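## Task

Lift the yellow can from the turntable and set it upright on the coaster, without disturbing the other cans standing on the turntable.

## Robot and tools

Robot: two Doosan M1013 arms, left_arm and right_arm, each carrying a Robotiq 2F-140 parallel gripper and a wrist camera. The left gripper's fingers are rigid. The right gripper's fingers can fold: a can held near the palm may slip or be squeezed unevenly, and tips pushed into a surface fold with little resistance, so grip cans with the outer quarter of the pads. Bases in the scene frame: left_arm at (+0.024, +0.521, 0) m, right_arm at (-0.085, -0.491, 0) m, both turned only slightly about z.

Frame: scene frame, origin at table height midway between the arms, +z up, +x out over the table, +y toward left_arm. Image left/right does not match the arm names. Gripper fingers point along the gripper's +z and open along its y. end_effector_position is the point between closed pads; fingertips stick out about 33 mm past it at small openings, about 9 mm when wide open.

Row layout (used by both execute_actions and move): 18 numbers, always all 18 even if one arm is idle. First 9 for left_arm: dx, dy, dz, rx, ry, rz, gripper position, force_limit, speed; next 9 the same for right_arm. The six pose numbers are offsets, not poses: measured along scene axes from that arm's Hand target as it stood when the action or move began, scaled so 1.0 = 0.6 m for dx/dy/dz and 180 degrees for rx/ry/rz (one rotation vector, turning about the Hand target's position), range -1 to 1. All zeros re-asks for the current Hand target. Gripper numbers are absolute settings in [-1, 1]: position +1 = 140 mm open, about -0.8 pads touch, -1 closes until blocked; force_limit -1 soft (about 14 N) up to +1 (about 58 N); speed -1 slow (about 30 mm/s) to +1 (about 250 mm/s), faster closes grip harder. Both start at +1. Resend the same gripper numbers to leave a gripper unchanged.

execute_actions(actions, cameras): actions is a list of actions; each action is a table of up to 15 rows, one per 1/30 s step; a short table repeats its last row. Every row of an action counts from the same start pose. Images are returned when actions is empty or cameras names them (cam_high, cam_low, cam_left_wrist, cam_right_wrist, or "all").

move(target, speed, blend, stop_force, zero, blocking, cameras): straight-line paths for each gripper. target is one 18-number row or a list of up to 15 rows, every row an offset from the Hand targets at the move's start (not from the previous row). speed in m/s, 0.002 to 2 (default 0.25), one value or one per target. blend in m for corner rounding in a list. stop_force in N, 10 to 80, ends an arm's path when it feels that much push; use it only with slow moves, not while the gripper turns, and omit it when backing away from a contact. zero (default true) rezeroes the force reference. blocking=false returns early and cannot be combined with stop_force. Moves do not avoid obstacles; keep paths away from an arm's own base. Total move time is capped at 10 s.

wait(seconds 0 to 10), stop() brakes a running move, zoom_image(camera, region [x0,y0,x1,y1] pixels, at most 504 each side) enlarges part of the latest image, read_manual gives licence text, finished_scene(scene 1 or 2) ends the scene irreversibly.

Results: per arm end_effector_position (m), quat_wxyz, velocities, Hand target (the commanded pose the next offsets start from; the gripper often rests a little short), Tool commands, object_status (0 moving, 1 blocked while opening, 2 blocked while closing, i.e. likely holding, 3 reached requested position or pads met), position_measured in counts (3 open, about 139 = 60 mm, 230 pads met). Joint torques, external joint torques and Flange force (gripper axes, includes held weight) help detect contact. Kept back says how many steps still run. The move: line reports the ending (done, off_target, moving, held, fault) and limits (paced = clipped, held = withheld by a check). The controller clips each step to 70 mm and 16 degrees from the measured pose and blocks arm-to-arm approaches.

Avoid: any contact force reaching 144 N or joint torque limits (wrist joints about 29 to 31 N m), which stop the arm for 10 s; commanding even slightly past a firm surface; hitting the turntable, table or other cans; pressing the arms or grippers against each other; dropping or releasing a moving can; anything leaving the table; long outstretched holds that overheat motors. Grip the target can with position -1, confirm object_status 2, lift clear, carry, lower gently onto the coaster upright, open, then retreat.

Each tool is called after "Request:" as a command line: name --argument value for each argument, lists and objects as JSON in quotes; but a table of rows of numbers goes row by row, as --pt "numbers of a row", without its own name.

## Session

Request:
execute_actions --actions '[]' --cameras '["cam_high","cam_left_wrist"]'

Scene clock: 0.00 s.
left_arm: end_effector_position=(+0.6321, +0.6887, +0.1540) position_measured=3 object_status=3 end_effector_quat_wxyz=(-0.331, +0.576, +0.729, +0.164) | right_arm: end_effector_position=(+0.2152, -0.2915, +0.3010) position_measured=3 object_status=3 end_effector_quat_wxyz=(-0.299, +0.464, +0.828, +0.097)
Joint positions: left_arm=[-0.141 0.416 1.773 0.633 1.44 -0.583] | right_arm=[0.062 -0.137 2.072 0.474 1.647 -0.579]
Joint velocities: within noise
Joint torques (N m): no reading
External joint torques (N m): no reading
Flange force (N): no reading
Hand target: left_arm +0.6321, +0.6887, +0.1540; -0.331, +0.576, +0.729, +0.164 | right_arm +0.2152, -0.2915, +0.3010; -0.299, +0.464, +0.828, +0.097
Tool commands: left_gripper/position=+1.0 left_gripper/force_limit=+1.0 left_gripper/speed=+1.0 right_gripper/position=+1.0 right_gripper/force_limit=+1.0 right_gripper/speed=+1.0
Images, in order (width x height): cam_high 504x504, cam_left_wrist 672x504.

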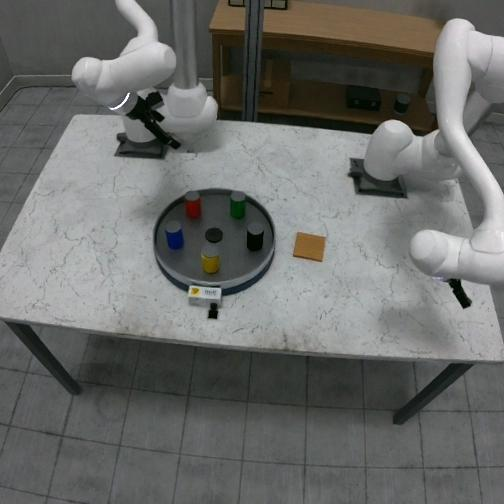

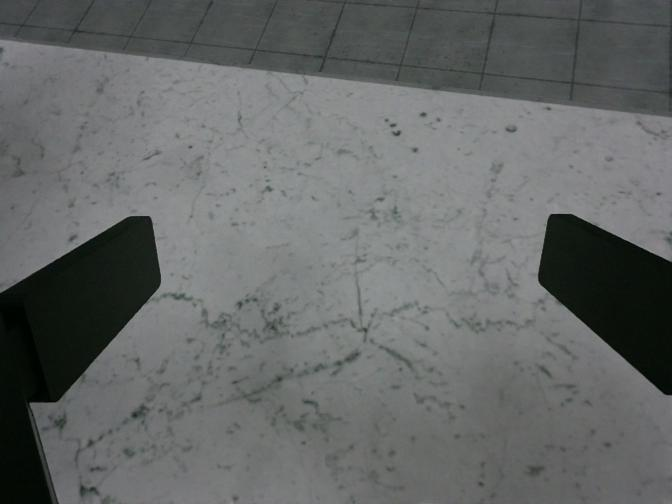

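Request:
move --target '[-0.22,-0.8145,0.193,-0.247,0.122,-0.543,1,1,1,0,0,0,0,0,0,1,1,1]' --speed 0.45

Request:
move --pt "-0.0833 -0.293 0 0 0 0 0.4 -0.5 -0.5 0 0 0 0 0 0 1 1 1" --pt "-0.0833 -0.293 -0.2117 0 0 0 0.4 -0.5 -0.5 0 0 0 0 0 0 1 1 1" --speed 0.3 --blend '[0.03,0]' --cameras '["cam_left_wrist"]'

Scene clock: 4.37 s.
left_arm: end_effector_position=(+0.5001, +0.2000, +0.2698) position_measured=3 object_status=3 end_effector_quat_wxyz=(+0.000, +1.000, +0.000, +0.000) | right_arm: end_effector_position=(+0.2152, -0.2915, +0.3010) position_measured=3 object_status=3 end_effector_quat_wxyz=(-0.299, +0.464, +0.828, +0.097)
Joint positions: left_arm=[-0.69 0.065 1.812 -0.001 1.264 0.917] | right_arm=[0.062 -0.137 2.072 0.474 1.647 -0.579]
Joint torques (N m): left_arm=[1.24 -47.45 -37.48 3.89 0.19 -0.33] | right_arm=[0.46 -23.35 -37.14 4.63 1.13 0.34]
External joint torques (N m): left_arm=[-1.27 -0.5 -3.52 0.34 -0.24 0.33] | right_arm=[-0.47 -1.53 -1.83 0.16 0.03 -0.35]
Flange force (N): left_arm=[3.3 4.2 -4.5] | right_arm=[0.7 -1.2 -3.4]
Hand target: left_arm +0.5001, +0.2000, +0.2698; +0.000, +1.000, +0.000, +0.000 | right_arm +0.2152, -0.2915, +0.3010; -0.299, +0.464, +0.828, +0.097
Off the commanded pose: left_arm 0.000 m, 0 deg | right_arm 0.000 m, 0 deg.
move: done

Scene clock: 5.97 s.
left_arm: end_effector_position=(+0.4501, +0.0242, +0.1429) position_measured=78 object_status=3 end_effector_quat_wxyz=(+0.000, +1.000, +0.000, +0.000) | right_arm: end_effector_position=(+0.2152, -0.2915, +0.3010) position_measured=3 object_status=3 end_effector_quat_wxyz=(-0.299, +0.464, +0.828, +0.097)
Joint positions: left_arm=[-0.951 0.272 1.811 -0.001 1.058 0.656] | right_arm=[0.062 -0.137 2.072 0.474 1.647 -0.579]
Joint torques (N m): left_arm=[1.24 -63.99 -34.27 3.64 0.24 -0.49] | right_arm=[-0.6 -24.53 -37.38 4.67 1.13 0.28]
External joint torques (N m): left_arm=[-1.31 -1.96 -3.1 0.23 -0.27 0.48] | right_arm=[0.59 -0.28 -1.52 0.11 0.02 -0.29]
Flange force (N): left_arm=[1.0 3.1 -4.1] | right_arm=[1.3 1.8 -1.8]
Hand target: left_arm +0.4501, +0.0242, +0.1428; +0.000, +1.000, +0.000, +0.000 | right_arm +0.2152, -0.2915, +0.3010; -0.299, +0.464, +0.828, +0.097
Off the commanded pose: left_arm 0.000 m, 0 deg | right_arm 0.000 m, 0 deg.
move: done
Images, in order (width x height): cam_left_wrist 672x504.

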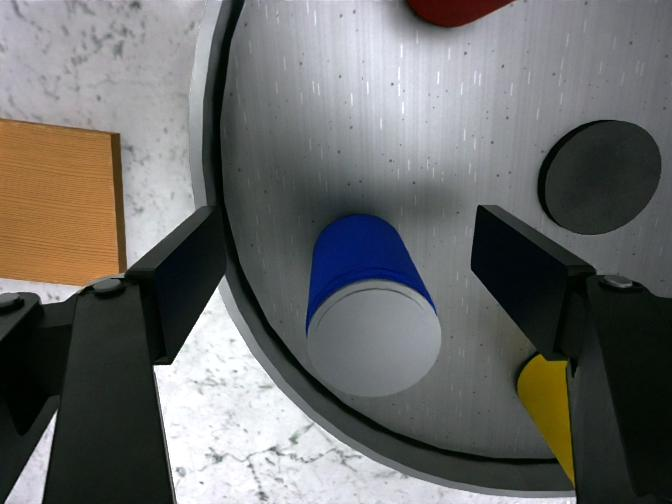

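Request:
wait --seconds 2.05

Request:
move --pt "0.133 -0.015 0 0 0 0 -1 -0.5 -0.5 0 0 0 0 0 0 1 1 1" --pt "0.16 -0.02 0.2 0 0 0 -1 -0.5 -0.5 0 0 0 0 0 0 1 1 1" --speed '[0.07,0.2]' --blend '[0.015,0]'

Request:
move --pt "-0.162 0.343 -0.04 0 0 0 -1 -0.5 -0.5 0 0 0 0 0 0 1 1 1" --pt "-0.162 0.343 -0.247 0 0 0 -1 -0.5 -0.5 0 0 0 0 0 0 1 1 1" --speed '[0.35,0.2]' --blend '[0.03,0]' --cameras '["cam_left_wrist"]'

Request:
move --target '[0,0,-0.1,0,0,0,-1,-0.5,-0.5,0,0,0,0,0,0,1,1,1]' --speed 0.025 --stop_force 12

Scene clock: 8.87 s.
left_arm: end_effector_position=(+0.4501, +0.0242, +0.1428) position_measured=78 object_status=3 end_effector_quat_wxyz=(+0.000, +1.000, +0.000, +0.000) | right_arm: end_effector_position=(+0.2152, -0.2915, +0.3010) position_measured=3 object_status=3 end_effector_quat_wxyz=(-0.299, +0.464, +0.828, +0.097)
Joint positions: left_arm=[-0.951 0.272 1.811 -0.001 1.058 0.656] | right_arm=[0.062 -0.137 2.072 0.474 1.647 -0.579]
Joint torques (N m): left_arm=[1.28 -64.44 -34.19 3.63 0.24 -0.47] | right_arm=[-0.84 -24.05 -37.25 4.63 1.07 0.22]
External joint torques (N m): left_arm=[-1.31 -1.53 -3.28 0.24 -0.28 0.47] | right_arm=[0.91 -0.59 -1.67 0.15 0.08 -0.23]
Flange force (N): left_arm=[1.6 3.8 -3.9] | right_arm=[2.3 1.8 -1.8]
Hand target: left_arm +0.4501, +0.0242, +0.1428; +0.000, +1.000, +0.000, +0.000 | right_arm +0.2152, -0.2915, +0.3010; -0.299, +0.464, +0.828, +0.097
Tool commands: left_gripper/position=+0.4 left_gripper/force_limit=-0.5 left_gripper/speed=-0.5 right_gripper/position=+1.0 right_gripper/force_limit=+1.0 right_gripper/speed=+1.0
Off the commanded pose: left_arm 0.000 m, 0 deg | right_arm 0.000 m, 0 deg.
wait: 2.07 s; at rest from the start

Scene clock: 11.10 s.
left_arm: end_effector_position=(+0.5461, +0.0122, +0.2628) position_measured=157 object_status=2 end_effector_quat_wxyz=(+0.000, +1.000, +0.000, +0.000) | right_arm: end_effector_position=(+0.2152, -0.2915, +0.3010) position_measured=3 object_status=3 end_effector_quat_wxyz=(-0.299, +0.464, +0.828, +0.097)
Joint positions: left_arm=[-0.857 0.31 1.528 -0.001 1.304 0.751] | right_arm=[0.062 -0.137 2.072 0.474 1.647 -0.579]
Joint torques (N m): left_arm=[1.14 -73.13 -38.59 4.1 0.09 -0.49] | right_arm=[-0.25 -24.04 -37.32 4.62 1.11 0.25]
External joint torques (N m): left_arm=[-1.1 -0.64 -2.81 0.18 -0.13 0.49] | right_arm=[0.29 -0.8 -1.66 0.16 0.05 -0.26]
Flange force (N): left_arm=[2.9 4.0 -3.6] | right_arm=[1.4 0.8 -2.4]
Hand target: left_arm +0.5461, +0.0122, +0.2628; +0.000, +1.000, +0.000, +0.000 | right_arm +0.2152, -0.2915, +0.3010; -0.299, +0.464, +0.828, +0.097
Off the commanded pose: left_arm 0.000 m, 0 deg | right_arm 0.000 m, 0 deg.
move: done

Scene clock: 12.93 s.
left_arm: end_effector_position=(+0.4489, +0.2180, +0.1147) position_measured=157 object_status=2 end_effector_quat_wxyz=(+0.000, +1.000, +0.000, +0.000) | right_arm: end_effector_position=(+0.2152, -0.2915, +0.3010) position_measured=3 object_status=3 end_effector_quat_wxyz=(-0.299, +0.464, +0.828, +0.097)
Joint positions: left_arm=[-0.722 0.104 2.081 -0.001 0.957 0.885] | right_arm=[0.062 -0.137 2.072 0.474 1.647 -0.579]
Joint torques (N m): left_arm=[1.39 -46.59 -32.8 3.4 0.2 -0.46] | right_arm=[-0.25 -24.32 -37.63 4.59 1.19 0.29]
External joint torques (N m): left_arm=[-1.53 0.49 -2.35 0.23 -0.24 0.46] | right_arm=[0.32 -0.78 -1.5 0.21 -0.04 -0.29]
Flange force (N): left_arm=[2.6 4.4 -1.3] | right_arm=[1.3 0.7 -1.9]
Hand target: left_arm +0.4489, +0.2180, +0.1146; +0.000, +1.000, +0.000, +0.000 | right_arm +0.2152, -0.2915, +0.3010; -0.299, +0.464, +0.828, +0.097
Off the commanded pose: left_arm 0.000 m, 0 deg | right_arm 0.000 m, 0 deg.
move: done
Images, in order (width x height): cam_left_wrist 672x504.

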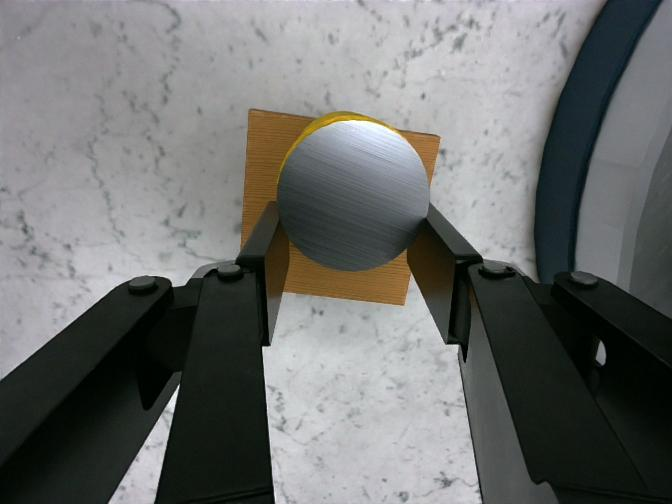

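Scene clock: 14.47 s.
left_arm: end_effector_position=(+0.4489, +0.2180, +0.1012) position_measured=157 object_status=2 end_effector_quat_wxyz=(+0.000, +1.000, +0.000, +0.000) | right_arm: end_effector_position=(+0.2152, -0.2915, +0.3010) position_measured=3 object_status=3 end_effector_quat_wxyz=(-0.299, +0.464, +0.828, +0.097)
Joint positions: left_arm=[-0.722 0.118 2.094 -0.001 0.929 0.885] | right_arm=[0.062 -0.137 2.072 0.474 1.647 -0.579]
Joint torques (N m): left_arm=[1.82 -43.56 -29.87 3.56 -0.28 -0.49] | right_arm=[-0.47 -24.34 -37.42 4.7 1.17 0.31]
External joint torques (N m): left_arm=[-1.82 -3.4 -4.59 -0.01 0.24 0.49] | right_arm=[0.6 -0.44 -1.52 0.08 -0.01 -0.32]
Flange force (N): left_arm=[0.8 3.7 -8.6] | right_arm=[1.4 1.5 -1.8]
Hand target: left_arm +0.4489, +0.2180, +0.1012; +0.000, +1.000, +0.000, +0.000 (not the last commanded pose) | right_arm +0.2152, -0.2915, +0.3010; -0.299, +0.464, +0.828, +0.097
Off the commanded pose: left_arm 0.047 m, 0 deg | right_arm 0.000 m, 0 deg.
move: contact (left_arm)

Request:
move --pt "0 0 0.03 0 0 0 -1 -0.5 -0.5 0 0 0 0 0 0 1 1 1" --pt "-0.038 0.004 0.03 0 0 0 -1 -0.5 -0.5 0 0 0 0 0 0 1 1 1" --speed 0.1

Request:
move --target '[0,0,-0.08,0,0,0,-1,-0.5,-0.5,0,0,0,0,0,0,1,1,1]' --speed 0.025 --stop_force 12 --cameras '["cam_left_wrist"]'

Scene clock: 16.47 s.
left_arm: end_effector_position=(+0.4262, +0.2203, +0.1191) position_measured=157 object_status=2 end_effector_quat_wxyz=(+0.000, +1.000, +0.000, +0.000) | right_arm: end_effector_position=(+0.2152, -0.2915, +0.3010) position_measured=3 object_status=3 end_effector_quat_wxyz=(-0.299, +0.464, +0.828, +0.097)
Joint positions: left_arm=[-0.747 0.069 2.11 -0.001 0.963 0.86] | right_arm=[0.062 -0.137 2.072 0.474 1.647 -0.579]
Joint torques (N m): left_arm=[3.07 -44.53 -32.49 3.44 0.13 -0.45] | right_arm=[-0.46 -24.55 -37.45 4.66 1.17 0.31]
External joint torques (N m): left_arm=[-2.92 2 -2.88 0.22 -0.18 0.45] | right_arm=[0.6 -0.48 -1.55 0.13 -0.01 -0.31]
Flange force (N): left_arm=[3.1 8.5 -0.4] | right_arm=[1.5 1.5 -1.8]
Hand target: left_arm +0.4261, +0.2204, +0.1192; +0.000, +1.000, +0.000, +0.000 | right_arm +0.2152, -0.2915, +0.3010; -0.299, +0.464, +0.828, +0.097
Off the commanded pose: left_arm 0.000 m, 0 deg | right_arm 0.000 m, 0 deg.
move: done

Scene clock: 19.20 s.
left_arm: end_effector_position=(+0.4261, +0.2204, +0.0712) position_measured=232 object_status=3 end_effector_quat_wxyz=(+0.000, +1.000, +0.000, +0.000) | right_arm: end_effector_position=(+0.2152, -0.2915, +0.3010) position_measured=3 object_status=3 end_effector_quat_wxyz=(-0.299, +0.464, +0.828, +0.097)
Joint positions: left_arm=[-0.747 0.124 2.156 -0.001 0.862 0.86] | right_arm=[0.062 -0.137 2.072 0.474 1.647 -0.579]
Joint torques (N m): left_arm=[1.32 -44.97 -29.8 3.15 0.15 -0.49] | right_arm=[0.1 -24.39 -37.05 4.64 1.14 0.3]
External joint torques (N m): left_arm=[-1.28 -0.85 -2.88 0.23 -0.2 0.49] | right_arm=[-0.06 -0.31 -1.86 0.13 0.01 -0.3]
Flange force (N): left_arm=[1.9 3.4 -3.1] | right_arm=[0.4 1.3 -3.0]
Hand target: left_arm +0.4261, +0.2204, +0.0712; +0.000, +1.000, +0.000, +0.000 | right_arm +0.2152, -0.2915, +0.3010; -0.299, +0.464, +0.828, +0.097
Off the commanded pose: left_arm 0.000 m, 0 deg | right_arm 0.000 m, 0 deg.
move: done
Images, in order (width x height): cam_left_wrist 672x504.

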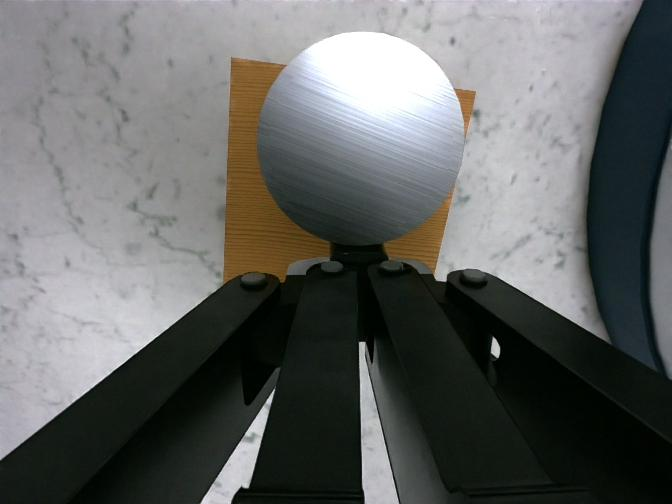

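Request:
move --pt "0 0 0.14 0 0 0 -1 -0.5 -0.5 0 0 0 0 0 0 1 1 1" --pt "0.073 0.004 0.14 0 0 0 0.4 -0.5 0 0 0 0 0 0 0 1 1 1" --pt "0.073 0.004 0.023 0 0 0 0.4 -0.5 0 0 0 0 0 0 0 1 1 1" --speed '[0.15,0.15,0.12]' --cameras '["cam_left_wrist"]'

Scene clock: 23.63 s.
left_arm: end_effector_position=(+0.4699, +0.2228, +0.0850) position_measured=78 object_status=3 end_effector_quat_wxyz=(+0.000, +1.000, +0.000, +0.000) | right_arm: end_effector_position=(+0.2152, -0.2915, +0.3010) position_measured=3 object_status=3 end_effector_quat_wxyz=(-0.299, +0.464, +0.828, +0.097)
Joint positions: left_arm=[-0.691 0.158 2.083 -0.001 0.9 0.917] | right_arm=[0.062 -0.137 2.072 0.474 1.647 -0.579]
Joint torques (N m): left_arm=[1.43 -51.35 -30.68 3.2 0.31 -0.49] | right_arm=[-0.5 -24.56 -37.57 4.73 1.07 0.27]
External joint torques (N m): left_arm=[-1.31 0.88 -3.02 0.27 -0.36 0.49] | right_arm=[0.44 -0.1 -1.4 0.05 0.08 -0.27]
Flange force (N): left_arm=[4.5 4.9 -0.9] | right_arm=[0.9 1.7 -2.0]
Hand target: left_arm +0.4699, +0.2228, +0.0850; +0.000, +1.000, +0.000, +0.000 | right_arm +0.2152, -0.2915, +0.3010; -0.299, +0.464, +0.828, +0.097
Off the commanded pose: left_arm 0.000 m, 0 deg | right_arm 0.000 m, 0 deg.
move: done
Images, in order (width x height): cam_left_wrist 672x504.

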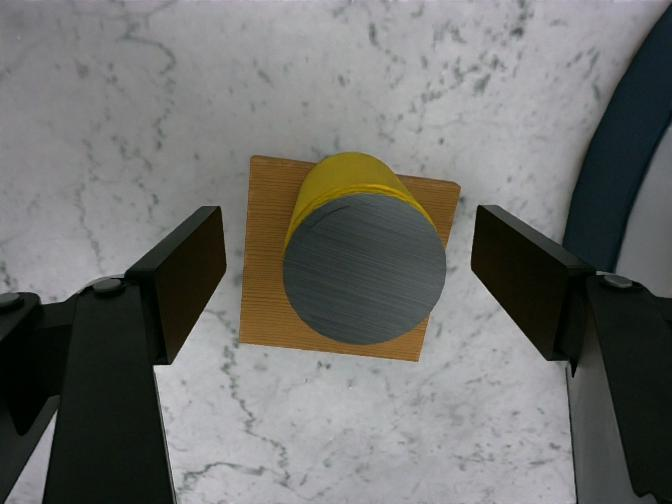

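Request:
move --pt "0 0 0 0 0 0 -1 -0.5 -0.5 0 0 0 0 0 0 1 1 1" --pt "0 0 0.013 0 0 0 -1 -0.5 -0.5 0 0 0 0 0 0 1 1 1" --pt "-0.047 0 0.013 0 0 0 -1 -0.5 -0.5 0 0 0 0 0 0 1 1 1" --pt "-0.047 0 0.001 0 0 0 -1 -0.5 -0.5 0 0 0 0 0 0 1 1 1" --speed 0.06

Request:
move --pt "0 0 0 0 0 0 0.4 -0.5 -0.5 0 0 0 0 0 0 1 1 1" --pt "0 0 0.22 0 0 0 0.4 -0.5 -0.5 0 0 0 0 0 0 1 1 1" --speed 0.2 --cameras '["cam_left_wrist"]'

Scene clock: 26.77 s.
left_arm: end_effector_position=(+0.4417, +0.2227, +0.0856) position_measured=153 object_status=2 end_effector_quat_wxyz=(+0.000, +1.000, +0.000, +0.000) | right_arm: end_effector_position=(+0.2152, -0.2915, +0.3010) position_measured=3 object_status=3 end_effector_quat_wxyz=(-0.299, +0.464, +0.828, +0.097)
Joint positions: left_arm=[-0.724 0.123 2.123 -0.001 0.895 0.883] | right_arm=[0.062 -0.137 2.072 0.474 1.647 -0.579]
Joint torques (N m): left_arm=[1.35 -47.01 -31.23 3.23 0.23 -0.49] | right_arm=[-1.02 -24.35 -37.49 4.69 1.12 0.24]
External joint torques (N m): left_arm=[-1.35 0.4 -2.24 0.22 -0.27 0.49] | right_arm=[1.02 -0.55 -1.62 0.11 0.03 -0.25]
Flange force (N): left_arm=[2.5 3.9 -1.0] | right_arm=[2.4 2.0 -1.5]
Hand target: left_arm +0.4417, +0.2228, +0.0856; +0.000, +1.000, +0.000, +0.000 | right_arm +0.2152, -0.2915, +0.3010; -0.299, +0.464, +0.828, +0.097
Off the commanded pose: left_arm 0.000 m, 0 deg | right_arm 0.000 m, 0 deg.
move: done

Scene clock: 28.80 s.
left_arm: end_effector_position=(+0.4417, +0.2228, +0.2175) position_measured=78 object_status=3 end_effector_quat_wxyz=(+0.000, +1.000, +0.000, +0.000) | right_arm: end_effector_position=(+0.2152, -0.2915, +0.3010) position_measured=3 object_status=3 end_effector_quat_wxyz=(-0.299, +0.464, +0.828, +0.097)
Joint positions: left_arm=[-0.724 -0.001 1.981 -0.001 1.161 0.883] | right_arm=[0.062 -0.137 2.072 0.474 1.647 -0.579]
Joint torques (N m): left_arm=[1.19 -38.61 -36.46 3.8 0.41 -0.47] | right_arm=[0.58 -24.23 -37.14 4.67 1.1 0.25]
External joint torques (N m): left_arm=[-1.24 -0.67 -2.94 0.27 -0.46 0.47] | right_arm=[-0.56 -0.27 -1.83 0.12 0.04 -0.25]
Flange force (N): left_arm=[2.0 3.3 -3.3] | right_arm=[-0.4 0.8 -3.6]
Hand target: left_arm +0.4417, +0.2228, +0.2176; +0.000, +1.000, +0.000, +0.000 | right_arm +0.2152, -0.2915, +0.3010; -0.299, +0.464, +0.828, +0.097
Off the commanded pose: left_arm 0.000 m, 0 deg | right_arm 0.000 m, 0 deg.
move: done
Images, in order (width x height): cam_left_wrist 672x504.

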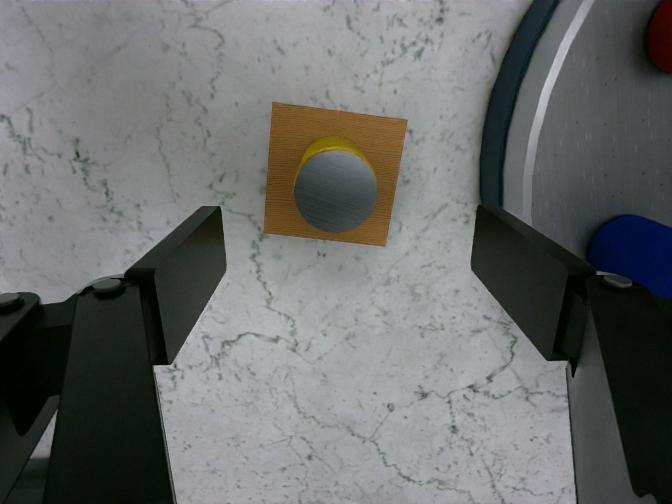

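Request:
finished_scene --scene 2

The scene is finished: the task was done.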